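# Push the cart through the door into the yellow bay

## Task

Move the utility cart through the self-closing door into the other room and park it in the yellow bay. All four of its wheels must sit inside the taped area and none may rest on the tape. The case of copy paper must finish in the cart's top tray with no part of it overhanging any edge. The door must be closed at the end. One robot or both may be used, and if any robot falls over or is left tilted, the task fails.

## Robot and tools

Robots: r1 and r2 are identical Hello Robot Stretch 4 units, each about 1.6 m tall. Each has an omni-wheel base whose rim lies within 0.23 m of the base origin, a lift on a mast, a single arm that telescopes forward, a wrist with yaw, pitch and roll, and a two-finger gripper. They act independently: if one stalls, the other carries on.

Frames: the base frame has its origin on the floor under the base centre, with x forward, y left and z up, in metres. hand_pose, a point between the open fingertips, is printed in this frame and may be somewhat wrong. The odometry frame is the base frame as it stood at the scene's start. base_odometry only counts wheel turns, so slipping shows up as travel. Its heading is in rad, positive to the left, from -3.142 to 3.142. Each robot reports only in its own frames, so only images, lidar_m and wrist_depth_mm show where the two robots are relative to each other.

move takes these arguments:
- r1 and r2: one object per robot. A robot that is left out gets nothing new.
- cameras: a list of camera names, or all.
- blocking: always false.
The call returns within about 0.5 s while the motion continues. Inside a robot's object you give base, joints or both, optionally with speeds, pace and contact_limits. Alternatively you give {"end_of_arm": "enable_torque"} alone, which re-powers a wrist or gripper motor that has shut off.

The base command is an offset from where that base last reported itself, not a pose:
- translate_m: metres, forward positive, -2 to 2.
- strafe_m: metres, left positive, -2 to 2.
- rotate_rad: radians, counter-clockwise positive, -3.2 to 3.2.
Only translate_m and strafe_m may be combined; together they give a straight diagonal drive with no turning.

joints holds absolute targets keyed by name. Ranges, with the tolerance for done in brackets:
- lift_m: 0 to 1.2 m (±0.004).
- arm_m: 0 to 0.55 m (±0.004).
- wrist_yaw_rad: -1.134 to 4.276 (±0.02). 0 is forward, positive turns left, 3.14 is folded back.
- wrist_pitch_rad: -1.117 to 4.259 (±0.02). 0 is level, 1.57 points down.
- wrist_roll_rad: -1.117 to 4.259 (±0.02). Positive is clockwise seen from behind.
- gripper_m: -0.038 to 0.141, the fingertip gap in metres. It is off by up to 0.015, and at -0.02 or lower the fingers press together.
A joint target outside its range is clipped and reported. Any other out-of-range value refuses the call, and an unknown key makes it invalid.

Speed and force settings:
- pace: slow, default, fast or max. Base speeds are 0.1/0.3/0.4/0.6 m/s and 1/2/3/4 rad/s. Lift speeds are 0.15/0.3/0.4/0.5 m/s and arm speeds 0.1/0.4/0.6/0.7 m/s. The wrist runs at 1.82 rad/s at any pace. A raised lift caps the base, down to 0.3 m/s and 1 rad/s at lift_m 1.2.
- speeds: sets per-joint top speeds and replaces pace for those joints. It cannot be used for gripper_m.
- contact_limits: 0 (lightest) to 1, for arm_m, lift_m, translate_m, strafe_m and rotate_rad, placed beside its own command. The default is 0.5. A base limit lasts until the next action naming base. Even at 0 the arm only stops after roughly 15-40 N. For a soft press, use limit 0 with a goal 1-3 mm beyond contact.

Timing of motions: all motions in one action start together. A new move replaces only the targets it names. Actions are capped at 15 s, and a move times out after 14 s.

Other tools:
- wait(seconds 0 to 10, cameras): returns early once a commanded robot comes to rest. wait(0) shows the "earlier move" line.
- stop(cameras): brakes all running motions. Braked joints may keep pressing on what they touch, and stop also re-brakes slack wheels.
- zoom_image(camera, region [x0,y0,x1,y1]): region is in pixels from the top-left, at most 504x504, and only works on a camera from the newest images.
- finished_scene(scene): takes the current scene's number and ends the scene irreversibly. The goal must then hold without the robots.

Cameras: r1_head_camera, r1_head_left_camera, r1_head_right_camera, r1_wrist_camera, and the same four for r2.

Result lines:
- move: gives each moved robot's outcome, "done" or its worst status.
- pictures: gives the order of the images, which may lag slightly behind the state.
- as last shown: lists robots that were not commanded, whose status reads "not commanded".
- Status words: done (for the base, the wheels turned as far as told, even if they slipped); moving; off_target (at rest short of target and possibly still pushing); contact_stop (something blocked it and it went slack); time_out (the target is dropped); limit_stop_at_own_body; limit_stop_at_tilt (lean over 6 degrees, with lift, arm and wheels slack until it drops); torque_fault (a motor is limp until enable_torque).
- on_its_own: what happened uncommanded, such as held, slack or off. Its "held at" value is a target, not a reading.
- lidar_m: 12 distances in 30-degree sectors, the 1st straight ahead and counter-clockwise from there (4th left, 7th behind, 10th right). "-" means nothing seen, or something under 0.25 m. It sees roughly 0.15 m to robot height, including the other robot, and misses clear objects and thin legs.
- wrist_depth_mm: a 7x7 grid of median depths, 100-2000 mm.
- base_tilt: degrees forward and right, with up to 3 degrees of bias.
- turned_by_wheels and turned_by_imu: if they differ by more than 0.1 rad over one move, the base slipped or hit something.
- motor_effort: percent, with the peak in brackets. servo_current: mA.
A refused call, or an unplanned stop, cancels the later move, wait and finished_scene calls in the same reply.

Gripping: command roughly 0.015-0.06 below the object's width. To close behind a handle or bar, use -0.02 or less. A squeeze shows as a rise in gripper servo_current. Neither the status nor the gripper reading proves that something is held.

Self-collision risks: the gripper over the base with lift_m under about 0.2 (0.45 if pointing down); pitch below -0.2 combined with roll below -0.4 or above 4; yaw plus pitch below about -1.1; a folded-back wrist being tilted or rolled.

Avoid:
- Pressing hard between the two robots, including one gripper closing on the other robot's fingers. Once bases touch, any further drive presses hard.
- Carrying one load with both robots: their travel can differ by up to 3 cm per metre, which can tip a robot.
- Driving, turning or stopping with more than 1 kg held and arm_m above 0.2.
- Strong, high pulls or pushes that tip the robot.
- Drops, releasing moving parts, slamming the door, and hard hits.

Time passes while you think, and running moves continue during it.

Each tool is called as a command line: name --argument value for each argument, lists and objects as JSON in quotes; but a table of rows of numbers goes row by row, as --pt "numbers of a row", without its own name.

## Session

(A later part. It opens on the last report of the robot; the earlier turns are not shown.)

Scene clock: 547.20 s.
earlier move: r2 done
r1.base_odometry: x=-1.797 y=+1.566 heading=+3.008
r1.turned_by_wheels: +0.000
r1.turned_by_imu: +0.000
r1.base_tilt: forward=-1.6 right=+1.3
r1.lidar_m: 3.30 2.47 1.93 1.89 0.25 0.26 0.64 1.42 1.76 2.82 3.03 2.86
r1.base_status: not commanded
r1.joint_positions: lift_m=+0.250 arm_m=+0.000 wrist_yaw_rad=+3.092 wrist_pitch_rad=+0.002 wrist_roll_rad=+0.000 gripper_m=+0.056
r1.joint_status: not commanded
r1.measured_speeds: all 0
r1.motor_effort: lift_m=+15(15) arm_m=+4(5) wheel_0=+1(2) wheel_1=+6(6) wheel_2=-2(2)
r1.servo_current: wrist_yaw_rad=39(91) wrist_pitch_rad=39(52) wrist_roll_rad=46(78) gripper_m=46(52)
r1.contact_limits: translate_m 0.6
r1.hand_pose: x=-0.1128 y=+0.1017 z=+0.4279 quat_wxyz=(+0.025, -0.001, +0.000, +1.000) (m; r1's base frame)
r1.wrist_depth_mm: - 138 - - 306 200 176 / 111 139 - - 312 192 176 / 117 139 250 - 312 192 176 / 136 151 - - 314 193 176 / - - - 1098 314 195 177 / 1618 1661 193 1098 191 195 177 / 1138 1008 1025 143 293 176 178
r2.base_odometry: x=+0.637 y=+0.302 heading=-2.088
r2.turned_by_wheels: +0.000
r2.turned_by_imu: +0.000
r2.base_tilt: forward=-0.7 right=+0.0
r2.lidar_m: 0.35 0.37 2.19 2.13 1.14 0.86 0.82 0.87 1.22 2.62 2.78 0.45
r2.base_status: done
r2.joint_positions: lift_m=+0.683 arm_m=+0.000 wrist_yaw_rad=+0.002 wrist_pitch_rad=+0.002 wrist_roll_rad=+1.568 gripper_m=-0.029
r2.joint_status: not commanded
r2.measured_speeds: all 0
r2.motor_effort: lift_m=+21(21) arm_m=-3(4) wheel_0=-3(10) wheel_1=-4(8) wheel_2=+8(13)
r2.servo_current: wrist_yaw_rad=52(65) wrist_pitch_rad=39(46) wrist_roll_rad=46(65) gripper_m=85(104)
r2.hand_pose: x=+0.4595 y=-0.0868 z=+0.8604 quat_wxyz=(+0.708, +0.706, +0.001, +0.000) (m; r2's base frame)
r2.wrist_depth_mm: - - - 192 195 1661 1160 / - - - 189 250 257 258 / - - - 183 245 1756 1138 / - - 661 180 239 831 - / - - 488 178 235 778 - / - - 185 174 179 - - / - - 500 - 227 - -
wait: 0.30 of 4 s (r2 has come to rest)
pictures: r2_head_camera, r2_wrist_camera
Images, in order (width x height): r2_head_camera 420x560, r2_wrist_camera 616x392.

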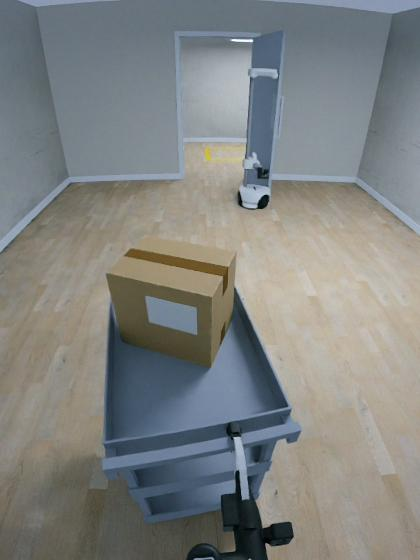

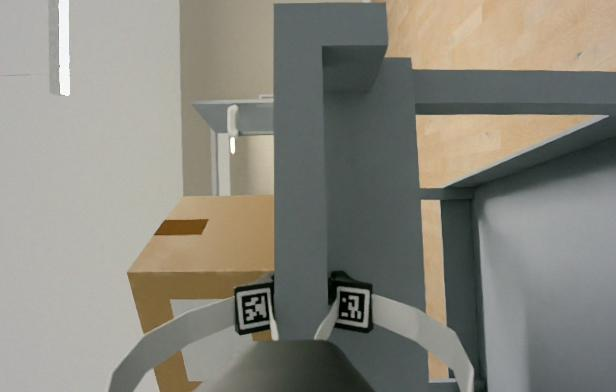

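move --r2 '{"base":{"translate_m":0.5,"strafe_m":0.09},"pace":"slow"}' --blocking false --cameras '[]'

wait --seconds 9 --cameras '["r2_head_camera","r1_head_right_camera"]'

Scene clock: 560.53 s.
move: r2 moving
r1: as last shown
r1.lidar_m: 3.26 2.48 1.95 1.89 0.25 0.27 0.63 1.44 1.72 2.82 3.01 2.85
r1.motor_effort: lift_m=+15(15) arm_m=+4(4) wheel_0=+2(2) wheel_1=+6(6) wheel_2=-2(2)
r1.servo_current: wrist_yaw_rad=33(52) wrist_pitch_rad=39(52) wrist_roll_rad=46(46) gripper_m=39(46)
r1.contact_limits: translate_m 0.6
r1.wrist_depth_mm: - 138 - - 307 200 175 / 111 139 - - 309 192 176 / 117 139 250 - 314 193 176 / 137 151 - - 314 194 176 / - - - 1078 315 195 177 / 1618 1576 193 1078 191 193 177 / 1138 1008 1025 143 291 176 178
r2.base_odometry: x=+0.633 y=+0.291 heading=-2.088
r2.turned_by_wheels: +0.000
r2.turned_by_imu: +0.001
r2.base_tilt: forward=-0.7 right=+0.1
r2.lidar_m: 0.38 0.38 2.18 2.12 1.20 0.87 0.83 0.87 1.22 2.61 2.75 0.43
r2.base_status: translate_m moving; strafe_m moving
r2.joint_positions: lift_m=+0.683 arm_m=+0.000 wrist_yaw_rad=+0.001 wrist_pitch_rad=+0.002 wrist_roll_rad=+1.568 gripper_m=-0.029
r2.joint_status: not commanded
r2.measured_speeds: translate_m=+0.049 strafe_m=+0.008 rotate_rad=+0.000 lift_m=+0.000 arm_m=+0.000 wrist_yaw_rad=-0.012 wrist_pitch_rad=+0.000 wrist_roll_rad=+0.000
r2.motor_effort: lift_m=+21(21) arm_m=-3(4) wheel_0=+5(9) wheel_1=+8(8) wheel_2=-13(13)
r2.servo_current: wrist_yaw_rad=46(52) wrist_pitch_rad=46(46) wrist_roll_rad=46(65) gripper_m=91(98)
r2.hand_pose: x=+0.4594 y=-0.0870 z=+0.8604 quat_wxyz=(+0.708, +0.706, +0.001, +0.000) (m; r2's base frame)
r2.wrist_depth_mm: - - - 194 199 1661 1182 / - - - 190 251 260 260 / - - - 185 246 1708 1118 / - - - 181 241 831 - / - - 496 178 236 - - / - - 186 172 178 - - / - - 500 - 225 - -
pictures: none
No camera images: "cameras" was empty.

Scene clock: 566.40 s.
earlier move: r2 done
r1.base_odometry: x=-1.797 y=+1.566 heading=+3.008
r1.turned_by_wheels: +0.000
r1.turned_by_imu: +0.000
r1.base_tilt: forward=-1.6 right=+1.3
r1.lidar_m: 4.71 2.45 1.95 1.86 0.25 0.27 0.63 1.43 1.76 2.82 3.05 2.49
r1.base_status: not commanded
r1.joint_positions: lift_m=+0.250 arm_m=+0.000 wrist_yaw_rad=+3.092 wrist_pitch_rad=+0.002 wrist_roll_rad=+0.000 gripper_m=+0.056
r1.joint_status: not commanded
r1.measured_speeds: all 0
r1.motor_effort: lift_m=+15(15) arm_m=+4(4) wheel_0=+1(2) wheel_1=+6(6) wheel_2=-2(2)
r1.servo_current: wrist_yaw_rad=33(72) wrist_pitch_rad=39(52) wrist_roll_rad=39(65) gripper_m=39(46)
r1.contact_limits: translate_m 0.6
r1.hand_pose: x=-0.1128 y=+0.1017 z=+0.4279 quat_wxyz=(+0.025, -0.001, +0.000, +1.000) (m; r1's base frame)
r1.wrist_depth_mm: - 138 - - 307 200 176 / 111 138 - - 312 192 176 / 117 139 250 - 312 193 176 / 136 152 - - 315 193 176 / - - - 1078 317 195 177 / 1618 1618 193 1078 191 194 177 / 1160 1025 1008 143 291 176 178
r2.base_odometry: x=+0.468 y=-0.177 heading=-2.087
r2.turned_by_wheels: +0.000
r2.turned_by_imu: +0.002
r2.base_tilt: forward=-0.7 right=+0.1
r2.lidar_m: 0.31 0.28 2.06 2.01 1.87 1.39 1.31 1.40 1.93 2.71 2.89 0.48
r2.base_status: done
r2.joint_positions: lift_m=+0.683 arm_m=+0.000 wrist_yaw_rad=+0.000 wrist_pitch_rad=+0.002 wrist_roll_rad=+1.568 gripper_m=-0.029
r2.joint_status: not commanded
r2.measured_speeds: all 0
r2.motor_effort: lift_m=+21(21) arm_m=-4(4) wheel_0=+6(11) wheel_1=+5(9) wheel_2=-5(14)
r2.servo_current: wrist_yaw_rad=52(65) wrist_pitch_rad=39(46) wrist_roll_rad=46(65) gripper_m=91(98)
r2.hand_pose: x=+0.4593 y=-0.0875 z=+0.8604 quat_wxyz=(+0.708, +0.706, +0.000, -0.001) (m; r2's base frame)
r2.wrist_depth_mm: - - - - - 1708 1160 / - - - 244 - 1708 1160 / - - - 224 296 303 306 / - - - 204 267 1708 1205 / - - - 188 245 1708 - / - - 185 170 178 - - / - - 413 - 214 - -
wait: 5.87 of 9 s (r2 has come to rest)
pictures: r1_head_right_camera, r2_head_camera
Images, in order (width x height): r1_head_right_camera 420x672, r2_head_camera 420x560.

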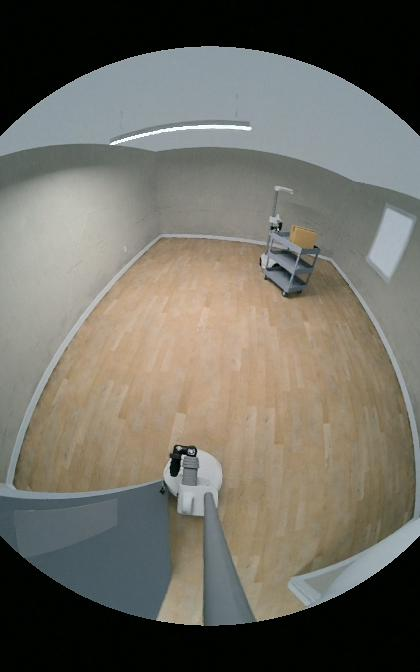

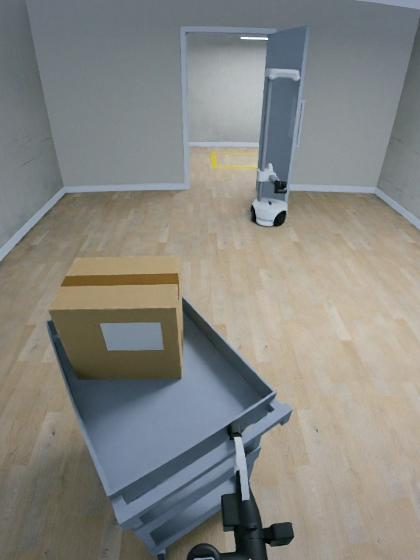

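move --r2 '{"base":{"strafe_m":-0.3},"pace":"slow"}' --blocking false --cameras '[]'

wait --seconds 5 --cameras '[]'

move --r2 '{"base":{"rotate_rad":0.6},"pace":"slow"}' --blocking false --cameras '[]'

wait --seconds 3 --cameras '["r2_head_camera","r1_head_right_camera"]'

move --r2 '{"base":{"strafe_m":-0.45},"pace":"slow"}' --blocking false --cameras '[]'

wait --seconds 7 --cameras '["r2_head_camera","r1_head_right_camera"]'

Scene clock: 587.53 s.
move: r2 moving
r1: as last shown
r1.base_tilt: forward=-1.6 right=+1.2
r1.lidar_m: 4.72 2.50 1.95 1.91 0.25 0.26 0.62 1.45 1.74 2.82 3.04 2.54
r1.motor_effort: lift_m=+15(15) arm_m=+4(4) wheel_0=+2(2) wheel_1=+6(6) wheel_2=-2(2)
r1.servo_current: wrist_yaw_rad=33(59) wrist_pitch_rad=46(46) wrist_roll_rad=46(59) gripper_m=46(46)
r1.contact_limits: translate_m 0.6
r1.wrist_depth_mm: - 138 - - 304 200 176 / 111 139 - - 310 191 176 / 117 139 251 - 314 193 176 / 136 151 - - 315 194 177 / - - - 1098 317 195 177 / 1576 1576 193 1118 191 195 177 / 1138 1008 1008 143 293 176 177
r2.base_odometry: x=+0.456 y=-0.170 heading=-2.087
r2.turned_by_wheels: +0.000
r2.turned_by_imu: +0.001
r2.base_tilt: forward=-0.7 right=+0.1
r2.lidar_m: 0.31 0.29 2.09 2.02 1.89 1.40 1.30 1.37 1.94 2.70 2.83 0.48
r2.base_status: strafe_m moving
r2.joint_positions: lift_m=+0.683 arm_m=+0.000 wrist_yaw_rad=+0.005 wrist_pitch_rad=+0.002 wrist_roll_rad=+1.568 gripper_m=-0.029
r2.joint_status: not commanded
r2.measured_speeds: translate_m=+0.000 strafe_m=-0.055 rotate_rad=+0.003 lift_m=+0.000 arm_m=+0.000 wrist_yaw_rad=+0.018 wrist_pitch_rad=+0.000 wrist_roll_rad=+0.000
r2.motor_effort: lift_m=+21(21) arm_m=-3(4) wheel_0=+10(13) wheel_1=-7(7) wheel_2=+1(5)
r2.servo_current: wrist_yaw_rad=59(59) wrist_pitch_rad=33(46) wrist_roll_rad=46(59) gripper_m=91(98)
r2.hand_pose: x=+0.4598 y=-0.0858 z=+0.8604 quat_wxyz=(+0.708, +0.706, +0.003, +0.001) (m; r2's base frame)
r2.wrist_depth_mm: - - - - - 1708 1160 / - - - 244 - 1708 1182 / - - - 224 296 303 304 / - - - 205 266 1708 1182 / - - - 186 242 1708 - / - - 187 172 179 - - / - - 418 - 215 - -
pictures: none
No camera images: "cameras" was empty.

Scene clock: 591.17 s.
earlier move: r2 done
r1.base_odometry: x=-1.797 y=+1.566 heading=+3.008
r1.turned_by_wheels: +0.000
r1.turned_by_imu: +0.000
r1.base_tilt: forward=-1.6 right=+1.2
r1.lidar_m: 2.76 2.46 1.93 1.89 0.25 0.26 0.64 1.44 1.75 2.85 3.03 2.58
r1.base_status: not commanded
r1.joint_positions: lift_m=+0.250 arm_m=+0.000 wrist_yaw_rad=+3.092 wrist_pitch_rad=+0.002 wrist_roll_rad=+0.000 gripper_m=+0.056
r1.joint_status: not commanded
r1.measured_speeds: all 0
r1.motor_effort: lift_m=+15(15) arm_m=+4(4) wheel_0=+2(2) wheel_1=+6(6) wheel_2=-2(2)
r1.servo_current: wrist_yaw_rad=72(78) wrist_pitch_rad=33(52) wrist_roll_rad=59(65) gripper_m=39(52)
r1.contact_limits: translate_m 0.6
r1.hand_pose: x=-0.1128 y=+0.1017 z=+0.4279 quat_wxyz=(+0.025, -0.001, +0.000, +1.000) (m; r1's base frame)
r1.wrist_depth_mm: - 138 - - 306 200 176 / 111 138 - - 310 191 176 / 117 139 250 - 314 193 175 / 137 151 - - 314 195 177 / - - - 1078 319 195 177 / 1618 1618 193 1118 191 195 177 / 1138 1008 1008 143 290 175 178
r2.base_odometry: x=+0.208 y=-0.029 heading=-2.087
r2.turned_by_wheels: +0.000
r2.turned_by_imu: +0.003
r2.base_tilt: forward=-0.6 right=+0.1
r2.lidar_m: 0.25 0.25 0.75 2.29 1.89 1.39 1.32 1.38 1.96 2.42 2.55 0.50
r2.base_status: done
r2.joint_positions: lift_m=+0.683 arm_m=+0.000 wrist_yaw_rad=+0.007 wrist_pitch_rad=+0.002 wrist_roll_rad=+1.568 gripper_m=-0.029
r2.joint_status: not commanded
r2.measured_speeds: all 0
r2.motor_effort: lift_m=+21(21) arm_m=-3(4) wheel_0=+7(15) wheel_1=-4(9) wheel_2=+1(5)
r2.servo_current: wrist_yaw_rad=52(65) wrist_pitch_rad=46(46) wrist_roll_rad=46(59) gripper_m=91(104)
r2.hand_pose: x=+0.4599 y=-0.0854 z=+0.8604 quat_wxyz=(+0.708, +0.706, +0.003, +0.002) (m; r2's base frame)
r2.wrist_depth_mm: - - - - - 1708 1160 / - - - - - 1708 1182 / - - - 287 - 1756 1160 / - - - 233 315 329 327 / - - - 196 263 1756 1182 / - - 187 164 179 1618 492 / - - - - 206 - -
wait: 3.63 of 5 s (r2 has come to rest)
pictures: none
No camera images: "cameras" was empty.

Scene clock: 591.67 s.
move: r2 moving
r1: as last shown
r1.base_tilt: forward=-1.6 right=+1.3
r1.lidar_m: 2.80 2.48 1.95 1.90 0.25 0.25 0.60 1.42 1.74 2.82 3.04 2.58
r1.motor_effort: lift_m=+15(15) arm_m=+4(4) wheel_0=+1(2) wheel_1=+6(6) wheel_2=-2(2)
r1.servo_current: wrist_yaw_rad=52(72) wrist_pitch_rad=39(52) wrist_roll_rad=39(65) gripper_m=39(46)
r1.contact_limits: translate_m 0.6
r1.wrist_depth_mm: - 138 - - 307 201 176 / 111 139 - - 310 191 176 / 117 139 250 - 314 193 176 / 136 151 - - 314 194 177 / - - - 1078 317 194 177 / 1618 1618 193 1098 191 195 177 / 1098 991 1008 143 291 177 178
r2.base_odometry: x=+0.208 y=-0.029 heading=-1.964
r2.turned_by_wheels: +0.123
r2.turned_by_imu: +0.119
r2.base_tilt: forward=-0.7 right=+0.1
r2.lidar_m: 0.25 0.25 2.34 2.29 1.72 1.35 1.33 1.45 2.24 2.41 2.68 0.50
r2.base_status: rotate_rad moving
r2.joint_positions: lift_m=+0.683 arm_m=+0.000 wrist_yaw_rad=-0.013 wrist_pitch_rad=+0.002 wrist_roll_rad=+1.568 gripper_m=-0.029
r2.joint_status: not commanded
r2.measured_speeds: translate_m=-0.002 strafe_m=-0.001 rotate_rad=+0.488 lift_m=+0.000 arm_m=+0.000 wrist_yaw_rad=-0.038 wrist_pitch_rad=+0.000 wrist_roll_rad=+0.000
r2.motor_effort: lift_m=+21(21) arm_m=-4(4) wheel_0=-15(15) wheel_1=-10(10) wheel_2=-17(17)
r2.servo_current: wrist_yaw_rad=65(65) wrist_pitch_rad=46(46) wrist_roll_rad=46(59) gripper_m=91(98)
r2.hand_pose: x=+0.4581 y=-0.0911 z=+0.8604 quat_wxyz=(+0.708, +0.706, -0.004, -0.005) (m; r2's base frame)
r2.wrist_depth_mm: - - - - - 1661 1160 / - - - - - 1661 1182 / - - - 273 - 1576 1182 / - - - 211 309 325 325 / - - - 182 250 1708 1281 / - - 185 156 179 1618 504 / - - - - 197 - -
pictures: none
No camera images: "cameras" was empty.

Scene clock: 593.00 s.
earlier move: r2 done
r1.base_odometry: x=-1.797 y=+1.566 heading=+3.008
r1.turned_by_wheels: +0.000
r1.turned_by_imu: +0.000
r1.base_tilt: forward=-1.6 right=+1.3
r1.lidar_m: 3.17 2.47 1.94 1.89 0.25 0.27 0.63 1.43 1.76 2.84 3.04 2.53
r1.base_status: not commanded
r1.joint_positions: lift_m=+0.250 arm_m=+0.000 wrist_yaw_rad=+3.092 wrist_pitch_rad=+0.002 wrist_roll_rad=+0.000 gripper_m=+0.056
r1.joint_status: not commanded
r1.measured_speeds: all 0
r1.motor_effort: lift_m=+15(15) arm_m=+4(4) wheel_0=+1(2) wheel_1=+6(6) wheel_2=-2(2)
r1.servo_current: wrist_yaw_rad=59(72) wrist_pitch_rad=33(52) wrist_roll_rad=39(65) gripper_m=46(46)
r1.contact_limits: translate_m 0.6
r1.hand_pose: x=-0.1128 y=+0.1017 z=+0.4279 quat_wxyz=(+0.025, -0.001, +0.000, +1.000) (m; r1's base frame)
r1.wrist_depth_mm: - 138 - - 307 200 176 / 111 138 - - 309 192 176 / 117 139 250 - 314 193 176 / 136 151 - - 315 194 176 / - - - 1078 315 195 177 / 1618 1661 194 1098 191 195 177 / 1138 1008 1025 143 293 175 178
r2.base_odometry: x=+0.208 y=-0.029 heading=-1.488
r2.turned_by_wheels: +0.476
r2.turned_by_imu: +0.461
r2.base_tilt: forward=-0.6 right=+0.1
r2.lidar_m: 0.40 0.41 2.29 1.74 1.36 1.32 1.41 2.11 2.43 2.60 3.28 0.45
r2.base_status: done
r2.joint_positions: lift_m=+0.683 arm_m=+0.000 wrist_yaw_rad=-0.003 wrist_pitch_rad=+0.002 wrist_roll_rad=+1.568 gripper_m=-0.029
r2.joint_status: not commanded
r2.measured_speeds: all 0
r2.motor_effort: lift_m=+21(21) arm_m=-4(4) wheel_0=-5(17) wheel_1=-5(11) wheel_2=-4(19)
r2.servo_current: wrist_yaw_rad=39(91) wrist_pitch_rad=39(46) wrist_roll_rad=52(59) gripper_m=85(98)
r2.hand_pose: x=+0.4591 y=-0.0883 z=+0.8604 quat_wxyz=(+0.708, +0.706, +0.000, -0.002) (m; r2's base frame)
r2.wrist_depth_mm: - - - 168 169 1708 1182 / - - - 170 229 236 236 / - - - 171 230 1464 - / - - 530 231 231 - - / - - 469 172 233 - - / - - 185 173 179 - - / - - 569 - 235 - -
wait: 1.33 of 3 s (r2 has come to rest)
pictures: r1_head_right_camera, r2_head_camera
Images, in order (width x height): r1_head_right_camera 420x672, r2_head_camera 420x560.

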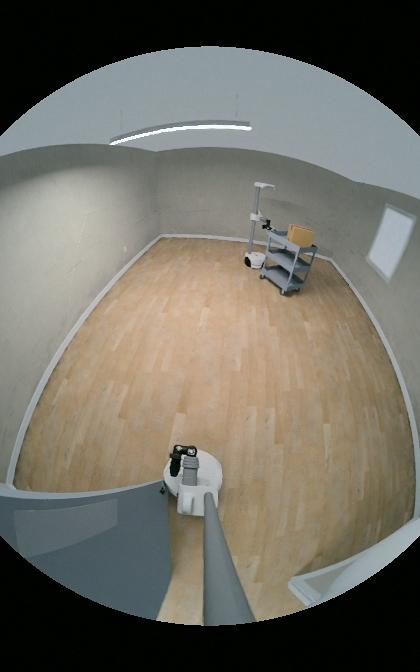

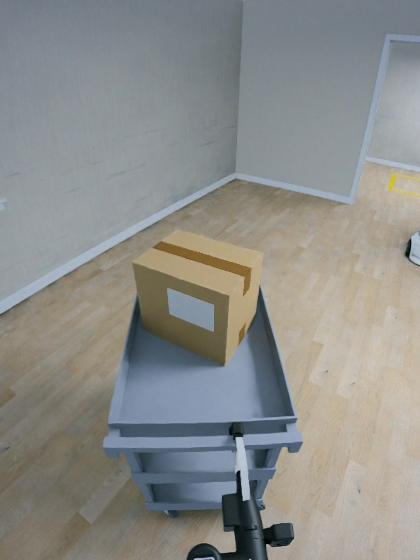

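Scene clock: 593.50 s.
move: r2 moving
r1: as last shown
r1.base_tilt: forward=-1.6 right=+1.2
r1.lidar_m: 3.16 2.49 1.91 1.89 0.25 0.26 0.61 1.41 1.73 2.83 3.07 2.55
r1.motor_effort: lift_m=+15(15) arm_m=+4(4) wheel_0=+2(2) wheel_1=+6(6) wheel_2=-2(2)
r1.servo_current: wrist_yaw_rad=52(72) wrist_pitch_rad=46(46) wrist_roll_rad=52(65) gripper_m=46(46)
r1.contact_limits: translate_m 0.6
r1.wrist_depth_mm: - 138 - - 307 200 175 / 111 139 - - 310 191 176 / 117 139 251 - 312 193 177 / 137 151 - - 314 194 176 / - - - 1060 317 195 177 / 1576 1576 194 1098 191 194 177 / 1138 991 1025 143 293 176 177
r2.base_odometry: x=+0.193 y=-0.030 heading=-1.488
r2.turned_by_wheels: +0.000
r2.turned_by_imu: +0.000
r2.base_tilt: forward=-0.7 right=+0.0
r2.lidar_m: 0.37 0.42 2.32 1.78 1.38 1.33 1.43 2.12 2.39 2.60 3.26 0.43
r2.base_status: strafe_m moving
r2.joint_positions: lift_m=+0.683 arm_m=+0.000 wrist_yaw_rad=-0.001 wrist_pitch_rad=+0.002 wrist_roll_rad=+1.568 gripper_m=-0.029
r2.joint_status: not commanded
r2.measured_speeds: translate_m=+0.000 strafe_m=-0.055 rotate_rad=-0.002 lift_m=+0.000 arm_m=+0.000 wrist_yaw_rad=+0.011 wrist_pitch_rad=+0.000 wrist_roll_rad=+0.000
r2.motor_effort: lift_m=+21(21) arm_m=-4(4) wheel_0=+7(13) wheel_1=-7(9) wheel_2=-1(2)
r2.servo_current: wrist_yaw_rad=52(52) wrist_pitch_rad=39(39) wrist_roll_rad=46(46) gripper_m=91(98)
r2.hand_pose: x=+0.4593 y=-0.0876 z=+0.8604 quat_wxyz=(+0.708, +0.706, +0.000, -0.001) (m; r2's base frame)
r2.wrist_depth_mm: - - - 169 169 1708 1138 / - - - 170 230 236 239 / - - - 171 229 1499 - / - - 544 230 231 - - / - - 466 172 232 - - / - - 185 173 179 - - / - - 569 - - - -
pictures: none
No camera images: "cameras" was empty.

Scene clock: 598.63 s.
earlier move: r2 done
r1.base_odometry: x=-1.797 y=+1.566 heading=+3.008
r1.turned_by_wheels: +0.000
r1.turned_by_imu: +0.000
r1.base_tilt: forward=-1.6 right=+1.2
r1.lidar_m: 2.58 2.48 1.94 1.90 0.25 0.25 0.63 1.42 1.74 2.83 3.04 2.51
r1.base_status: not commanded
r1.joint_positions: lift_m=+0.250 arm_m=+0.000 wrist_yaw_rad=+3.092 wrist_pitch_rad=+0.002 wrist_roll_rad=+0.000 gripper_m=+0.056
r1.joint_status: not commanded
r1.measured_speeds: all 0
r1.motor_effort: lift_m=+15(15) arm_m=+4(4) wheel_0=+2(2) wheel_1=+6(6) wheel_2=-2(2)
r1.servo_current: wrist_yaw_rad=52(78) wrist_pitch_rad=33(52) wrist_roll_rad=39(65) gripper_m=39(46)
r1.contact_limits: translate_m 0.6
r1.hand_pose: x=-0.1128 y=+0.1017 z=+0.4279 quat_wxyz=(+0.025, -0.001, +0.000, +1.000) (m; r1's base frame)
r1.wrist_depth_mm: - 138 - - 306 200 176 / 111 139 - - 312 192 176 / 117 139 251 - 310 193 177 / 136 151 - - 314 193 177 / - - - 1078 317 194 177 / 1618 1618 194 1098 190 194 177 / 1138 1008 1025 143 293 176 178
r2.base_odometry: x=-0.241 y=-0.066 heading=-1.488
r2.turned_by_wheels: +0.000
r2.turned_by_imu: +0.003
r2.base_tilt: forward=-0.7 right=+0.1
r2.lidar_m: 0.25 0.25 2.66 2.12 1.62 1.60 1.71 2.09 2.05 2.23 3.23 0.47
r2.base_status: done
r2.joint_positions: lift_m=+0.683 arm_m=+0.000 wrist_yaw_rad=+0.005 wrist_pitch_rad=+0.002 wrist_roll_rad=+1.568 gripper_m=-0.029
r2.joint_status: not commanded
r2.measured_speeds: all 0
r2.motor_effort: lift_m=+21(21) arm_m=-4(4) wheel_0=+5(13) wheel_1=-3(9) wheel_2=+0(2)
r2.servo_current: wrist_yaw_rad=46(65) wrist_pitch_rad=39(46) wrist_roll_rad=52(65) gripper_m=91(98)
r2.hand_pose: x=+0.4597 y=-0.0860 z=+0.8604 quat_wxyz=(+0.708, +0.706, +0.002, +0.001) (m; r2's base frame)
r2.wrist_depth_mm: - - - - - 1708 1182 / - - - 265 - 1661 1182 / - - - 243 314 1537 1138 / - - - 210 285 1537 1160 / - - - 190 250 1708 508 / - - 185 169 179 1756 - / - - 445 - 210 - -
wait: 5.13 of 7 s (r2 has come to rest)
pictures: r1_head_right_camera, r2_head_camera
Images, in order (width x height): r1_head_right_camera 420x672, r2_head_camera 420x560.

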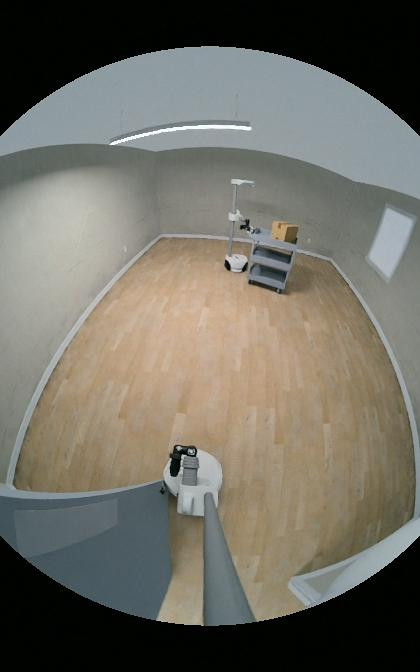

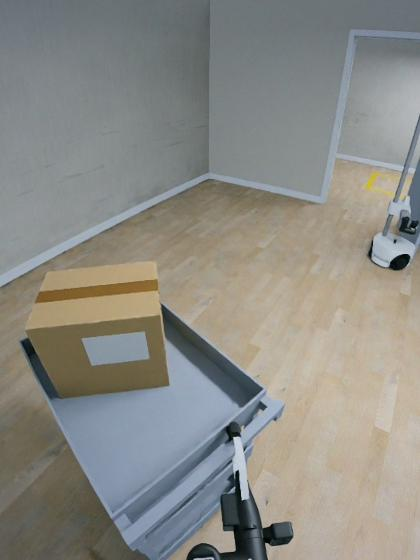

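move --r2 '{"base":{"rotate_rad":0.7},"pace":"slow"}' --blocking false --cameras '[]'

wait --seconds 3 --cameras '[]'

move --r2 '{"base":{"strafe_m":-0.5},"pace":"slow"}' --blocking false --cameras '[]'

wait --seconds 7 --cameras '["r2_head_camera"]'

move --r2 '{"base":{"rotate_rad":0.6},"pace":"slow"}' --blocking false --cameras '[]'

wait --seconds 3 --cameras '["r2_head_camera","r1_head_right_camera"]'

Scene clock: 609.87 s.
move: r2 moving
r1: as last shown
r1.base_tilt: forward=-1.6 right=+1.3
r1.lidar_m: 2.58 2.49 1.94 1.90 0.25 0.27 0.63 1.44 1.76 2.81 3.04 2.54
r1.motor_effort: lift_m=+15(15) arm_m=+4(4) wheel_0=+1(2) wheel_1=+6(6) wheel_2=-2(2)
r1.servo_current: wrist_yaw_rad=46(52) wrist_pitch_rad=39(46) wrist_roll_rad=52(59) gripper_m=39(46)
r1.contact_limits: translate_m 0.6
r1.wrist_depth_mm: - 138 - - 304 200 175 / 111 139 - - 310 191 176 / 118 139 249 - 312 192 177 / 137 151 - - 314 194 177 / - - - 1098 315 195 177 / 1576 1576 194 1078 191 194 177 / 1138 1025 1008 143 291 176 178
r2.base_odometry: x=-0.241 y=-0.066 heading=-1.365
r2.turned_by_wheels: +0.123
r2.turned_by_imu: +0.119
r2.base_tilt: forward=-0.8 right=+0.1
r2.lidar_m: 0.29 0.28 2.66 1.94 1.59 1.60 1.77 2.06 2.04 2.34 2.93 0.48
r2.base_status: rotate_rad moving
r2.joint_positions: lift_m=+0.683 arm_m=+0.000 wrist_yaw_rad=-0.015 wrist_pitch_rad=+0.002 wrist_roll_rad=+1.568 gripper_m=-0.029
r2.joint_status: not commanded
r2.measured_speeds: translate_m=-0.003 strafe_m=+0.001 rotate_rad=+0.488 lift_m=+0.000 arm_m=-0.001 wrist_yaw_rad=-0.027 wrist_pitch_rad=+0.000 wrist_roll_rad=+0.000
r2.motor_effort: lift_m=+21(21) arm_m=-3(4) wheel_0=-15(16) wheel_1=-9(9) wheel_2=-19(19)
r2.servo_current: wrist_yaw_rad=98(98) wrist_pitch_rad=39(39) wrist_roll_rad=52(59) gripper_m=91(98)
r2.hand_pose: x=+0.4579 y=-0.0918 z=+0.8604 quat_wxyz=(+0.708, +0.706, -0.005, -0.006) (m; r2's base frame)
r2.wrist_depth_mm: - - - - - 1661 1182 / - - - 251 - 1708 1205 / - - - 228 300 306 304 / - - - 205 267 1661 1205 / - - - 182 244 1756 517 / - - 186 164 179 723 - / - - 424 - 208 - -
pictures: none
No camera images: "cameras" was empty.

Scene clock: 611.33 s.
earlier move: r2 done
r1.base_odometry: x=-1.797 y=+1.566 heading=+3.008
r1.turned_by_wheels: +0.000
r1.turned_by_imu: +0.000
r1.base_tilt: forward=-1.6 right=+1.3
r1.lidar_m: 2.87 2.49 1.93 1.91 0.25 0.27 0.63 1.44 1.76 2.80 3.05 2.54
r1.base_status: not commanded
r1.joint_positions: lift_m=+0.250 arm_m=+0.000 wrist_yaw_rad=+3.092 wrist_pitch_rad=+0.002 wrist_roll_rad=+0.000 gripper_m=+0.056
r1.joint_status: not commanded
r1.measured_speeds: all 0
r1.motor_effort: lift_m=+15(15) arm_m=+4(4) wheel_0=+1(2) wheel_1=+5(6) wheel_2=-2(2)
r1.servo_current: wrist_yaw_rad=65(65) wrist_pitch_rad=46(52) wrist_roll_rad=52(59) gripper_m=39(52)
r1.contact_limits: translate_m 0.6
r1.hand_pose: x=-0.1128 y=+0.1017 z=+0.4279 quat_wxyz=(+0.025, -0.001, +0.000, +1.000) (m; r1's base frame)
r1.wrist_depth_mm: - 138 - - 306 200 176 / 111 139 - - 312 191 176 / 118 139 250 - 312 192 176 / 136 151 - - 314 194 177 / - - - 1060 315 193 177 / 1618 1618 193 1098 191 195 177 / 1138 1008 1008 143 293 176 178
r2.base_odometry: x=-0.241 y=-0.066 heading=-0.789
r2.turned_by_wheels: +0.575
r2.turned_by_imu: +0.559
r2.base_tilt: forward=-0.7 right=+0.0
r2.lidar_m: 0.43 0.57 1.89 1.59 1.60 1.84 2.03 2.05 2.40 2.93 2.99 0.37
r2.base_status: done
r2.joint_positions: lift_m=+0.683 arm_m=+0.000 wrist_yaw_rad=-0.005 wrist_pitch_rad=+0.002 wrist_roll_rad=+1.568 gripper_m=-0.029
r2.joint_status: not commanded
r2.measured_speeds: all 0
r2.motor_effort: lift_m=+21(21) arm_m=-4(4) wheel_0=-6(17) wheel_1=-6(9) wheel_2=-7(22)
r2.servo_current: wrist_yaw_rad=52(98) wrist_pitch_rad=39(52) wrist_roll_rad=46(59) gripper_m=85(98)
r2.hand_pose: x=+0.4588 y=-0.0889 z=+0.8604 quat_wxyz=(+0.708, +0.706, -0.001, -0.002) (m; r2's base frame)
r2.wrist_depth_mm: - - - 113 113 176 175 / - - 480 121 179 - - / - 449 439 130 193 - - / - - 508 140 208 - - / - - 668 151 225 - - / - - 185 169 179 1921 - / - - - - - 1618 492
wait: 1.47 of 3 s (r2 has come to rest)
pictures: none
No camera images: "cameras" was empty.

Scene clock: 611.83 s.
move: r2 moving
r1: as last shown
r1.lidar_m: 2.88 2.49 1.94 1.92 0.25 0.26 0.64 1.42 1.74 2.81 3.04 2.53
r1.motor_effort: lift_m=+15(15) arm_m=+4(4) wheel_0=+2(2) wheel_1=+6(6) wheel_2=-2(2)
r1.servo_current: wrist_yaw_rad=33(65) wrist_pitch_rad=46(52) wrist_roll_rad=46(65) gripper_m=39(46)
r1.contact_limits: translate_m 0.6
r1.wrist_depth_mm: - 138 - - 304 200 176 / 111 139 - - 312 191 177 / 117 139 250 - 310 193 177 / 136 151 - - 314 194 177 / - - - 1078 317 194 177 / 1618 1618 193 1098 190 195 177 / 1118 1008 1025 143 291 176 178
r2.base_odometry: x=-0.251 y=-0.076 heading=-0.789
r2.turned_by_wheels: +0.000
r2.turned_by_imu: +0.000
r2.base_tilt: forward=-0.7 right=+0.0
r2.lidar_m: 0.42 0.55 1.87 1.59 1.60 1.87 2.06 2.04 2.40 2.92 2.97 0.40
r2.base_status: strafe_m moving
r2.joint_positions: lift_m=+0.683 arm_m=+0.000 wrist_yaw_rad=-0.003 wrist_pitch_rad=+0.002 wrist_roll_rad=+1.568 gripper_m=-0.029
r2.joint_status: not commanded
r2.measured_speeds: translate_m=+0.000 strafe_m=-0.056 rotate_rad=-0.002 lift_m=+0.000 arm_m=+0.000 wrist_yaw_rad=+0.000 wrist_pitch_rad=+0.000 wrist_roll_rad=+0.000
r2.motor_effort: lift_m=+21(21) arm_m=-4(4) wheel_0=+8(9) wheel_1=-9(10) wheel_2=-1(6)
r2.servo_current: wrist_yaw_rad=39(59) wrist_pitch_rad=39(46) wrist_roll_rad=52(52) gripper_m=91(98)
r2.hand_pose: x=+0.4590 y=-0.0883 z=+0.8604 quat_wxyz=(+0.708, +0.706, +0.000, -0.002) (m; r2's base frame)
r2.wrist_depth_mm: - - - 112 112 174 172 / - - 484 121 178 - - / - 442 439 129 191 - - / - - 508 139 207 - - / - - 683 151 224 - - / - - 185 168 178 1863 - / - - - - - 1756 496
pictures: none
No camera images: "cameras" was empty.

Scene clock: 617.47 s.
earlier move: r2 done
r1.base_odometry: x=-1.797 y=+1.566 heading=+3.008
r1.turned_by_wheels: +0.000
r1.turned_by_imu: +0.000
r1.base_tilt: forward=-1.6 right=+1.3
r1.lidar_m: 2.41 2.49 1.93 1.90 0.25 0.25 0.61 1.43 1.72 2.83 3.04 2.32
r1.base_status: not commanded
r1.joint_positions: lift_m=+0.250 arm_m=+0.000 wrist_yaw_rad=+3.092 wrist_pitch_rad=+0.002 wrist_roll_rad=+0.000 gripper_m=+0.056
r1.joint_status: not commanded
r1.measured_speeds: all 0
r1.motor_effort: lift_m=+15(15) arm_m=+4(4) wheel_0=+2(2) wheel_1=+6(6) wheel_2=-2(2)
r1.servo_current: wrist_yaw_rad=39(72) wrist_pitch_rad=39(52) wrist_roll_rad=59(65) gripper_m=46(46)
r1.contact_limits: translate_m 0.6
r1.hand_pose: x=-0.1128 y=+0.1017 z=+0.4279 quat_wxyz=(+0.025, -0.001, +0.000, +1.000) (m; r1's base frame)
r1.wrist_depth_mm: - 138 - - 304 200 176 / 111 138 - - 310 191 176 / 117 139 250 - 312 193 176 / 137 151 - - 317 194 177 / - - - 1078 317 194 177 / 1618 1618 193 1098 191 195 177 / 1118 1008 991 143 293 176 178
r2.base_odometry: x=-0.595 y=-0.418 heading=-0.789
r2.turned_by_wheels: +0.000
r2.turned_by_imu: +0.002
r2.base_tilt: forward=-0.7 right=+0.1
r2.lidar_m: 0.34 0.33 2.41 2.08 2.08 2.25 1.93 1.93 2.21 2.44 2.42 0.46
r2.base_status: done
r2.joint_positions: lift_m=+0.683 arm_m=+0.000 wrist_yaw_rad=+0.004 wrist_pitch_rad=+0.002 wrist_roll_rad=+1.568 gripper_m=-0.029
r2.joint_status: not commanded
r2.measured_speeds: all 0
r2.motor_effort: lift_m=+21(21) arm_m=-3(4) wheel_0=+5(13) wheel_1=-4(10) wheel_2=+0(6)
r2.servo_current: wrist_yaw_rad=46(65) wrist_pitch_rad=46(46) wrist_roll_rad=52(59) gripper_m=98(98)
r2.hand_pose: x=+0.4596 y=-0.0864 z=+0.8604 quat_wxyz=(+0.708, +0.706, +0.002, +0.001) (m; r2's base frame)
r2.wrist_depth_mm: - - - - - 1708 1182 / - - - 213 274 1576 1138 / - - - 202 267 287 287 / - - - 190 251 1756 517 / - - 627 183 239 778 - / - - 185 173 179 - - / - - 452 - 220 - -
wait: 5.63 of 7 s (r2 has come to rest)
pictures: r2_head_camera
Images, in order (width x height): r2_head_camera 420x560.

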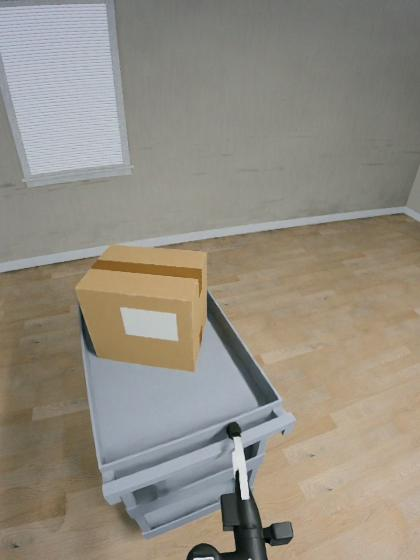

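Scene clock: 617.97 s.
move: r2 moving
r1: as last shown
r1.lidar_m: 2.46 2.51 1.92 1.90 0.25 0.25 0.64 1.45 1.72 2.82 3.05 2.35
r1.servo_current: wrist_yaw_rad=59(59) wrist_pitch_rad=39(52) wrist_roll_rad=20(59) gripper_m=39(46)
r1.contact_limits: translate_m 0.6
r1.wrist_depth_mm: - 138 - - 307 201 176 / 111 138 - - 312 191 176 / 117 139 250 - 312 193 176 / 136 151 - - 314 194 177 / - - - 1078 319 194 177 / 1618 1576 193 1098 191 195 177 / 1138 991 1008 143 293 176 178
r2.base_odometry: x=-0.596 y=-0.418 heading=-0.666
r2.turned_by_wheels: +0.124
r2.turned_by_imu: +0.120
r2.base_tilt: forward=-0.7 right=+0.1
r2.lidar_m: 0.36 0.35 2.27 2.04 2.11 2.12 1.92 1.95 2.41 2.46 3.88 0.42
r2.base_status: rotate_rad moving
r2.joint_positions: lift_m=+0.683 arm_m=+0.000 wrist_yaw_rad=-0.012 wrist_pitch_rad=+0.002 wrist_roll_rad=+1.568 gripper_m=-0.029
r2.joint_status: not commanded
r2.measured_speeds: translate_m=-0.001 strafe_m=-0.001 rotate_rad=+0.491 lift_m=+0.000 arm_m=+0.000 wrist_yaw_rad=-0.007 wrist_pitch_rad=+0.000 wrist_roll_rad=+0.000
r2.motor_effort: lift_m=+21(21) arm_m=-3(4) wheel_0=-10(13) wheel_1=-7(9) wheel_2=-18(18)
r2.servo_current: wrist_yaw_rad=52(72) wrist_pitch_rad=39(46) wrist_roll_rad=46(59) gripper_m=91(98)
r2.hand_pose: x=+0.4582 y=-0.0908 z=+0.8604 quat_wxyz=(+0.708, +0.706, -0.003, -0.005) (m; r2's base frame)
r2.wrist_depth_mm: - - - - - 1708 1205 / - - - 200 259 1464 1138 / - - - 190 253 1499 413 / - - - 185 244 1661 - / - - 549 178 235 831 - / - 455 185 171 178 - - / - - 469 - 223 - -
pictures: none
No camera images: "cameras" was empty.

Scene clock: 619.30 s.
earlier move: r2 done
r1.base_odometry: x=-1.797 y=+1.566 heading=+3.008
r1.turned_by_wheels: +0.000
r1.turned_by_imu: +0.000
r1.base_tilt: forward=-1.6 right=+1.2
r1.lidar_m: 2.42 2.50 1.95 1.87 0.25 0.25 0.63 1.42 1.74 2.83 3.04 2.53
r1.base_status: not commanded
r1.joint_positions: lift_m=+0.250 arm_m=+0.000 wrist_yaw_rad=+3.092 wrist_pitch_rad=+0.002 wrist_roll_rad=+0.000 gripper_m=+0.056
r1.joint_status: not commanded
r1.measured_speeds: all 0
r1.motor_effort: lift_m=+15(15) arm_m=+4(4) wheel_0=+2(2) wheel_1=+6(6) wheel_2=-2(2)
r1.servo_current: wrist_yaw_rad=39(72) wrist_pitch_rad=39(52) wrist_roll_rad=33(65) gripper_m=39(46)
r1.contact_limits: translate_m 0.6
r1.hand_pose: x=-0.1128 y=+0.1017 z=+0.4279 quat_wxyz=(+0.025, -0.001, +0.000, +1.000) (m; r1's base frame)
r1.wrist_depth_mm: - 138 - - 306 199 176 / 111 139 - - 310 192 176 / 117 139 251 - 314 193 176 / 136 151 - - 314 194 176 / - - - 1078 317 195 177 / 1618 1661 194 1098 191 195 177 / 1118 1008 1025 143 291 176 178
r2.base_odometry: x=-0.595 y=-0.418 heading=-0.191
r2.turned_by_wheels: +0.475
r2.turned_by_imu: +0.461
r2.base_tilt: forward=-0.7 right=+0.1
r2.lidar_m: 0.46 0.64 2.05 2.10 2.17 1.93 1.96 2.33 2.46 3.83 3.15 0.38
r2.base_status: done
r2.joint_positions: lift_m=+0.683 arm_m=+0.000 wrist_yaw_rad=-0.005 wrist_pitch_rad=+0.002 wrist_roll_rad=+1.568 gripper_m=-0.029
r2.joint_status: not commanded
r2.measured_speeds: all 0
r2.motor_effort: lift_m=+21(21) arm_m=+4(4) wheel_0=-7(17) wheel_1=-6(9) wheel_2=-5(18)
r2.servo_current: wrist_yaw_rad=46(72) wrist_pitch_rad=39(46) wrist_roll_rad=52(59) gripper_m=91(98)
r2.hand_pose: x=+0.4588 y=-0.0890 z=+0.8604 quat_wxyz=(+0.708, +0.706, -0.001, -0.003) (m; r2's base frame)
r2.wrist_depth_mm: - 439 439 - - - - / - 415 410 - 161 - - / - 517 459 107 176 - - / - - 640 117 197 - - / - - - 135 223 1863 - / - - 185 162 178 1661 521 / - - - - - 1756 484
wait: 1.33 of 3 s (r2 has come to rest)
pictures: r1_head_right_camera, r2_head_camera
Images, in order (width x height): r1_head_right_camera 420x672, r2_head_camera 420x560.

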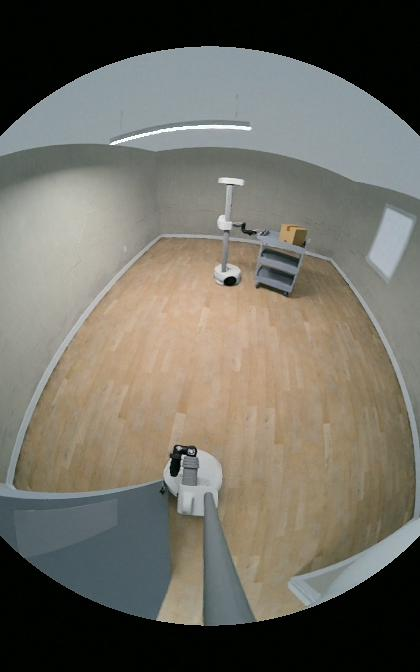

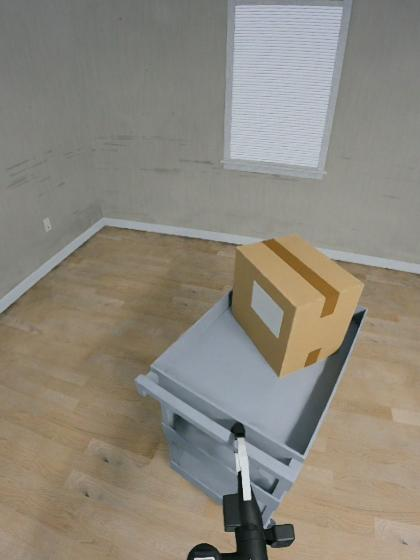

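move --r2 '{"base":{"strafe_m":-0.7},"pace":"slow"}' --blocking false --cameras '[]'

wait --seconds 9 --cameras '[]'

move --r2 '{"base":{"rotate_rad":0.6},"pace":"slow"}' --blocking false --cameras '[]'

wait --seconds 3 --cameras '["r2_head_camera"]'

move --r2 '{"base":{"strafe_m":-0.4},"pace":"slow"}' --blocking false --cameras '[]'

wait --seconds 7 --cameras '["r2_head_camera","r1_head_right_camera"]'

Scene clock: 628.63 s.
move: r2 moving
r1: as last shown
r1.lidar_m: 2.44 2.48 1.94 1.88 0.25 0.27 0.60 1.39 1.74 2.82 3.06 2.51
r1.motor_effort: lift_m=+15(15) arm_m=+4(4) wheel_0=+1(2) wheel_1=+5(6) wheel_2=-2(2)
r1.servo_current: wrist_yaw_rad=59(59) wrist_pitch_rad=39(52) wrist_roll_rad=46(65) gripper_m=39(46)
r1.contact_limits: translate_m 0.6
r1.wrist_depth_mm: - 138 - - 307 200 176 / 111 138 - - 310 191 176 / 117 138 250 - 312 193 176 / 137 151 - - 315 195 176 / - - - 1060 315 194 177 / 1576 1576 193 1098 191 195 177 / 1138 1008 1025 143 291 177 178
r2.base_odometry: x=-0.598 y=-0.432 heading=-0.191
r2.turned_by_wheels: +0.000
r2.turned_by_imu: +0.001
r2.base_tilt: forward=-0.7 right=+0.0
r2.lidar_m: 0.43 0.60 2.07 2.10 2.19 1.92 1.95 2.34 2.43 3.84 3.16 0.34
r2.base_status: strafe_m moving
r2.joint_positions: lift_m=+0.683 arm_m=+0.000 wrist_yaw_rad=-0.001 wrist_pitch_rad=+0.002 wrist_roll_rad=+1.568 gripper_m=-0.029
r2.joint_status: not commanded
r2.measured_speeds: translate_m=+0.000 strafe_m=-0.056 rotate_rad=-0.001 lift_m=+0.000 arm_m=+0.000 wrist_yaw_rad=+0.022 wrist_pitch_rad=+0.000 wrist_roll_rad=+0.000
r2.motor_effort: lift_m=+21(21) arm_m=+4(4) wheel_0=+11(11) wheel_1=-8(10) wheel_2=+0(4)
r2.servo_current: wrist_yaw_rad=33(59) wrist_pitch_rad=33(46) wrist_roll_rad=46(59) gripper_m=85(98)
r2.hand_pose: x=+0.4592 y=-0.0878 z=+0.8604 quat_wxyz=(+0.708, +0.706, +0.000, -0.001) (m; r2's base frame)
r2.wrist_depth_mm: - 433 433 - - - - / - 410 407 - - - - / - 488 462 - 172 - - / - - 654 115 193 - - / - - - 132 221 1921 - / - - 186 153 178 1618 530 / - - - - - - 477
pictures: none
No camera images: "cameras" was empty.

Scene clock: 636.27 s.
earlier move: r2 done
r1.base_odometry: x=-1.797 y=+1.566 heading=+3.008
r1.turned_by_wheels: +0.000
r1.turned_by_imu: +0.000
r1.base_tilt: forward=-1.6 right=+1.3
r1.lidar_m: 1.76 2.46 1.95 1.90 0.25 0.28 0.63 1.43 1.75 2.84 3.03 1.83
r1.base_status: not commanded
r1.joint_positions: lift_m=+0.250 arm_m=+0.000 wrist_yaw_rad=+3.092 wrist_pitch_rad=+0.002 wrist_roll_rad=+0.000 gripper_m=+0.056
r1.joint_status: not commanded
r1.measured_speeds: all 0
r1.motor_effort: lift_m=+15(15) arm_m=+4(4) wheel_0=+1(2) wheel_1=+6(6) wheel_2=-2(2)
r1.servo_current: wrist_yaw_rad=46(72) wrist_pitch_rad=39(52) wrist_roll_rad=52(65) gripper_m=39(52)
r1.contact_limits: translate_m 0.6
r1.hand_pose: x=-0.1128 y=+0.1017 z=+0.4279 quat_wxyz=(+0.025, -0.001, +0.000, +1.000) (m; r1's base frame)
r1.wrist_depth_mm: - 138 - - 306 200 176 / 111 139 - - 310 191 176 / 117 139 249 - 312 193 176 / 136 151 - - 314 194 177 / - - - 1078 317 194 176 / 1576 1661 193 1078 191 194 178 / 1138 1008 1008 143 294 176 178
r2.base_odometry: x=-0.728 y=-1.105 heading=-0.191
r2.turned_by_wheels: +0.000
r2.turned_by_imu: +0.002
r2.base_tilt: forward=-0.6 right=+0.1
r2.lidar_m: 0.35 0.36 2.73 2.75 2.44 2.15 2.15 2.63 1.82 3.17 2.91 0.45
r2.base_status: done
r2.joint_positions: lift_m=+0.683 arm_m=+0.000 wrist_yaw_rad=+0.003 wrist_pitch_rad=+0.002 wrist_roll_rad=+1.568 gripper_m=-0.029
r2.joint_status: not commanded
r2.measured_speeds: all 0
r2.motor_effort: lift_m=+21(21) arm_m=+4(4) wheel_0=+5(15) wheel_1=-4(10) wheel_2=+0(4)
r2.servo_current: wrist_yaw_rad=46(65) wrist_pitch_rad=39(52) wrist_roll_rad=59(65) gripper_m=91(98)
r2.hand_pose: x=+0.4595 y=-0.0866 z=+0.8604 quat_wxyz=(+0.708, +0.706, +0.002, +0.000) (m; r2's base frame)
r2.wrist_depth_mm: - - - - - 1708 1160 / - - - 198 256 1464 1118 / - - - 190 253 1499 433 / - - - 184 245 1618 - / - - 535 179 236 820 - / - 466 185 174 178 - - / - - 484 - 224 - -
wait: 7.63 of 9 s (r2 has come to rest)
pictures: none
No camera images: "cameras" was empty.

Scene clock: 636.77 s.
move: r2 moving
r1: as last shown
r1.lidar_m: 1.78 2.48 1.93 1.89 0.25 0.26 0.65 1.46 1.74 2.82 3.05 1.81
r1.motor_effort: lift_m=+15(15) arm_m=+4(4) wheel_0=+2(2) wheel_1=+6(6) wheel_2=-2(2)
r1.servo_current: wrist_yaw_rad=59(72) wrist_pitch_rad=46(46) wrist_roll_rad=26(65) gripper_m=33(46)
r1.contact_limits: translate_m 0.6
r1.wrist_depth_mm: - 138 - - 307 200 175 / 111 138 - - 310 192 176 / 117 139 250 - 310 193 177 / 136 151 - - 314 194 176 / - - - 1078 317 195 177 / 1576 1618 193 1078 191 195 177 / 1160 1008 1025 143 293 176 178
r2.base_odometry: x=-0.728 y=-1.105 heading=-0.067
r2.turned_by_wheels: +0.124
r2.turned_by_imu: +0.120
r2.base_tilt: forward=-0.7 right=+0.1
r2.lidar_m: 0.39 0.39 2.73 2.79 2.30 2.16 2.21 2.89 1.80 3.17 2.78 0.45
r2.base_status: rotate_rad moving
r2.joint_positions: lift_m=+0.683 arm_m=+0.000 wrist_yaw_rad=-0.009 wrist_pitch_rad=+0.002 wrist_roll_rad=+1.568 gripper_m=-0.029
r2.joint_status: not commanded
r2.measured_speeds: translate_m=+0.000 strafe_m=-0.001 rotate_rad=+0.491 lift_m=+0.000 arm_m=+0.000 wrist_yaw_rad=+0.000 wrist_pitch_rad=+0.000 wrist_roll_rad=+0.000
r2.motor_effort: lift_m=+21(21) arm_m=+3(4) wheel_0=-10(11) wheel_1=-9(9) wheel_2=-17(17)
r2.servo_current: wrist_yaw_rad=59(59) wrist_pitch_rad=39(46) wrist_roll_rad=52(59) gripper_m=91(98)
r2.hand_pose: x=+0.4585 y=-0.0900 z=+0.8604 quat_wxyz=(+0.708, +0.706, -0.003, -0.004) (m; r2's base frame)
r2.wrist_depth_mm: - - - 186 187 1708 1182 / - - - 185 245 252 253 / - - - 181 242 1708 1182 / - - 634 179 237 831 - / - - 480 176 235 - - / - - 186 172 178 - - / - - 517 - 228 - -
pictures: none
No camera images: "cameras" was empty.

Scene clock: 638.10 s.
earlier move: r2 done
r1.base_odometry: x=-1.797 y=+1.566 heading=+3.008
r1.turned_by_wheels: +0.000
r1.turned_by_imu: +0.000
r1.base_tilt: forward=-1.6 right=+1.3
r1.lidar_m: 1.78 2.47 1.95 1.89 0.25 0.27 0.65 1.44 1.74 2.82 3.04 1.83
r1.base_status: not commanded
r1.joint_positions: lift_m=+0.250 arm_m=+0.000 wrist_yaw_rad=+3.092 wrist_pitch_rad=+0.002 wrist_roll_rad=+0.000 gripper_m=+0.056
r1.joint_status: not commanded
r1.measured_speeds: all 0
r1.motor_effort: lift_m=+15(15) arm_m=+4(4) wheel_0=+2(2) wheel_1=+6(6) wheel_2=-2(2)
r1.servo_current: wrist_yaw_rad=46(72) wrist_pitch_rad=39(46) wrist_roll_rad=52(65) gripper_m=39(52)
r1.contact_limits: translate_m 0.6
r1.hand_pose: x=-0.1128 y=+0.1017 z=+0.4279 quat_wxyz=(+0.025, -0.001, +0.000, +1.000) (m; r1's base frame)
r1.wrist_depth_mm: - 138 - - 306 200 176 / 111 138 - - 310 191 176 / 117 139 250 - 314 193 176 / 137 151 - - 315 193 176 / - - - 1078 317 194 177 / 1576 1618 194 1098 191 194 177 / 1138 1008 1008 143 290 176 178
r2.base_odometry: x=-0.728 y=-1.105 heading=+0.408
r2.turned_by_wheels: +0.475
r2.turned_by_imu: +0.461
r2.base_tilt: forward=-0.7 right=+0.1
r2.lidar_m: 0.43 0.62 2.76 2.38 2.15 2.20 2.80 1.78 3.18 2.80 2.59 0.33
r2.base_status: done
r2.joint_positions: lift_m=+0.683 arm_m=+0.000 wrist_yaw_rad=-0.004 wrist_pitch_rad=+0.002 wrist_roll_rad=+1.568 gripper_m=-0.029
r2.joint_status: not commanded
r2.measured_speeds: all 0
r2.motor_effort: lift_m=+21(21) arm_m=-3(4) wheel_0=-6(13) wheel_1=-6(9) wheel_2=-4(18)
r2.servo_current: wrist_yaw_rad=39(65) wrist_pitch_rad=39(46) wrist_roll_rad=46(59) gripper_m=91(98)
r2.hand_pose: x=+0.4590 y=-0.0885 z=+0.8604 quat_wxyz=(+0.708, +0.706, -0.001, -0.002) (m; r2's base frame)
r2.wrist_depth_mm: - 430 430 - - - - / - 404 402 - - - - / - - 473 - 172 - - / - - 683 115 195 - - / - - - 132 223 1863 - / - - 185 160 179 1661 525 / - - - - - 1756 473
wait: 1.33 of 3 s (r2 has come to rest)
pictures: r2_head_camera
Images, in order (width x height): r2_head_camera 420x560.

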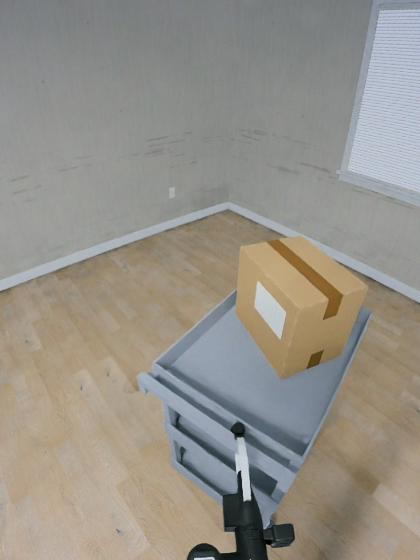

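Scene clock: 638.60 s.
move: r2 moving
r1: as last shown
r1.lidar_m: 1.79 2.49 1.92 1.90 0.25 0.27 0.65 1.42 1.75 2.84 3.05 1.81
r1.servo_current: wrist_yaw_rad=46(59) wrist_pitch_rad=39(46) wrist_roll_rad=52(52) gripper_m=52(52)
r1.contact_limits: translate_m 0.6
r1.wrist_depth_mm: - 138 - - 306 200 176 / 111 138 - - 309 191 176 / 117 138 250 - 312 194 176 / 136 151 - - 315 193 176 / - - - 1078 317 195 177 / 1618 1618 194 1098 191 194 177 / 1118 1008 1008 143 291 176 177
r2.base_odometry: x=-0.722 y=-1.118 heading=+0.408
r2.turned_by_wheels: +0.000
r2.turned_by_imu: +0.000
r2.base_tilt: forward=-0.7 right=+0.1
r2.lidar_m: 0.44 0.64 2.77 2.37 2.15 2.22 2.75 1.79 3.17 2.81 2.56 0.34
r2.base_status: strafe_m moving
r2.joint_positions: lift_m=+0.683 arm_m=+0.000 wrist_yaw_rad=-0.002 wrist_pitch_rad=+0.002 wrist_roll_rad=+1.568 gripper_m=-0.029
r2.joint_status: not commanded
r2.measured_speeds: translate_m=+0.000 strafe_m=-0.055 rotate_rad=+0.002 lift_m=+0.000 arm_m=+0.000 wrist_yaw_rad=+0.014 wrist_pitch_rad=+0.000 wrist_roll_rad=+0.000
r2.motor_effort: lift_m=+21(21) arm_m=-4(4) wheel_0=+7(8) wheel_1=-7(9) wheel_2=-1(3)
r2.servo_current: wrist_yaw_rad=46(59) wrist_pitch_rad=39(39) wrist_roll_rad=39(52) gripper_m=91(91)
r2.hand_pose: x=+0.4592 y=-0.0879 z=+0.8604 quat_wxyz=(+0.708, +0.706, +0.000, -0.001) (m; r2's base frame)
r2.wrist_depth_mm: - 427 424 - - - - / - 402 399 - - - - / - - 477 - 174 - - / - - - 111 191 - - / - - - 128 220 1863 - / - - 187 155 178 1661 525 / - - - - - - 473
pictures: none
No camera images: "cameras" was empty.

Scene clock: 643.23 s.
earlier move: r2 done
r1.base_odometry: x=-1.797 y=+1.566 heading=+3.008
r1.turned_by_wheels: +0.000
r1.turned_by_imu: +0.000
r1.base_tilt: forward=-1.6 right=+1.3
r1.lidar_m: 4.71 2.48 1.91 1.90 0.25 0.28 0.64 1.42 1.76 2.83 3.06 1.61
r1.base_status: not commanded
r1.joint_positions: lift_m=+0.250 arm_m=+0.000 wrist_yaw_rad=+3.092 wrist_pitch_rad=+0.002 wrist_roll_rad=+0.000 gripper_m=+0.056
r1.joint_status: not commanded
r1.measured_speeds: all 0
r1.motor_effort: lift_m=+15(15) arm_m=+4(4) wheel_0=+2(2) wheel_1=+6(6) wheel_2=-2(2)
r1.servo_current: wrist_yaw_rad=59(78) wrist_pitch_rad=39(52) wrist_roll_rad=52(72) gripper_m=39(52)
r1.contact_limits: translate_m 0.6
r1.hand_pose: x=-0.1128 y=+0.1017 z=+0.4279 quat_wxyz=(+0.025, -0.001, +0.000, +1.000) (m; r1's base frame)
r1.wrist_depth_mm: - 138 - - 307 201 176 / 111 138 - - 310 191 176 / 117 139 250 - 310 193 176 / 136 151 - - 314 195 177 / - - - 1060 315 195 177 / 1576 1576 195 1078 191 194 177 / 1138 1008 1008 143 291 176 177
r2.base_odometry: x=-0.569 y=-1.472 heading=+0.408
r2.turned_by_wheels: +0.000
r2.turned_by_imu: +0.001
r2.base_tilt: forward=-0.7 right=+0.0
r2.lidar_m: 0.40 0.47 3.02 2.70 2.47 2.49 1.73 1.63 2.88 2.47 2.28 0.40
r2.base_status: done
r2.joint_positions: lift_m=+0.683 arm_m=+0.000 wrist_yaw_rad=+0.002 wrist_pitch_rad=+0.002 wrist_roll_rad=+1.568 gripper_m=-0.029
r2.joint_status: not commanded
r2.measured_speeds: all 0
r2.motor_effort: lift_m=+21(21) arm_m=-4(4) wheel_0=+5(15) wheel_1=-3(9) wheel_2=+0(3)
r2.servo_current: wrist_yaw_rad=46(65) wrist_pitch_rad=46(46) wrist_roll_rad=39(59) gripper_m=85(98)
r2.hand_pose: x=+0.4595 y=-0.0867 z=+0.8604 quat_wxyz=(+0.708, +0.706, +0.001, +0.000) (m; r2's base frame)
r2.wrist_depth_mm: - - - 145 145 209 1098 / - - - 150 208 211 - / - - 539 154 214 - - / - - 462 160 221 - - / - - 508 167 229 - - / - - 185 171 178 - - / - - - - - - -
wait: 4.63 of 7 s (r2 has come to rest)
pictures: r1_head_right_camera, r2_head_camera
Images, in order (width x height): r1_head_right_camera 420x672, r2_head_camera 420x560.

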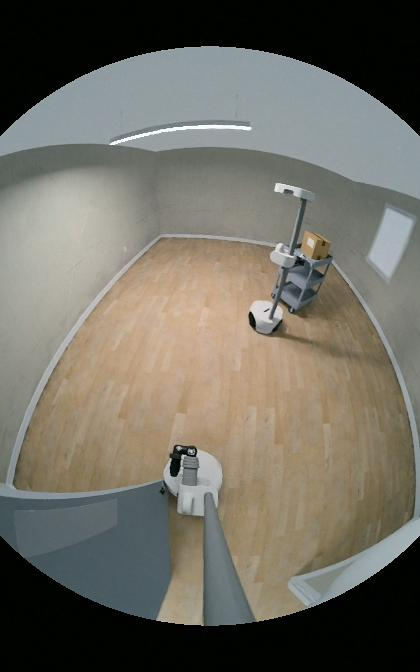

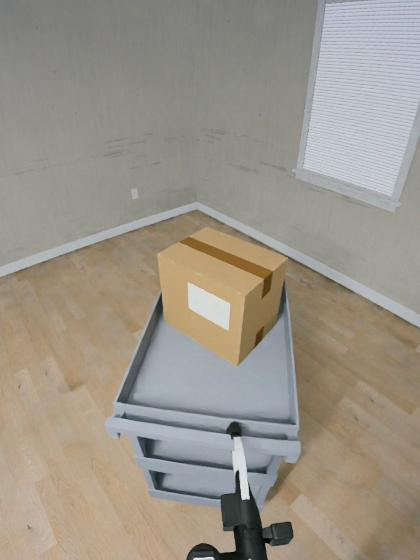

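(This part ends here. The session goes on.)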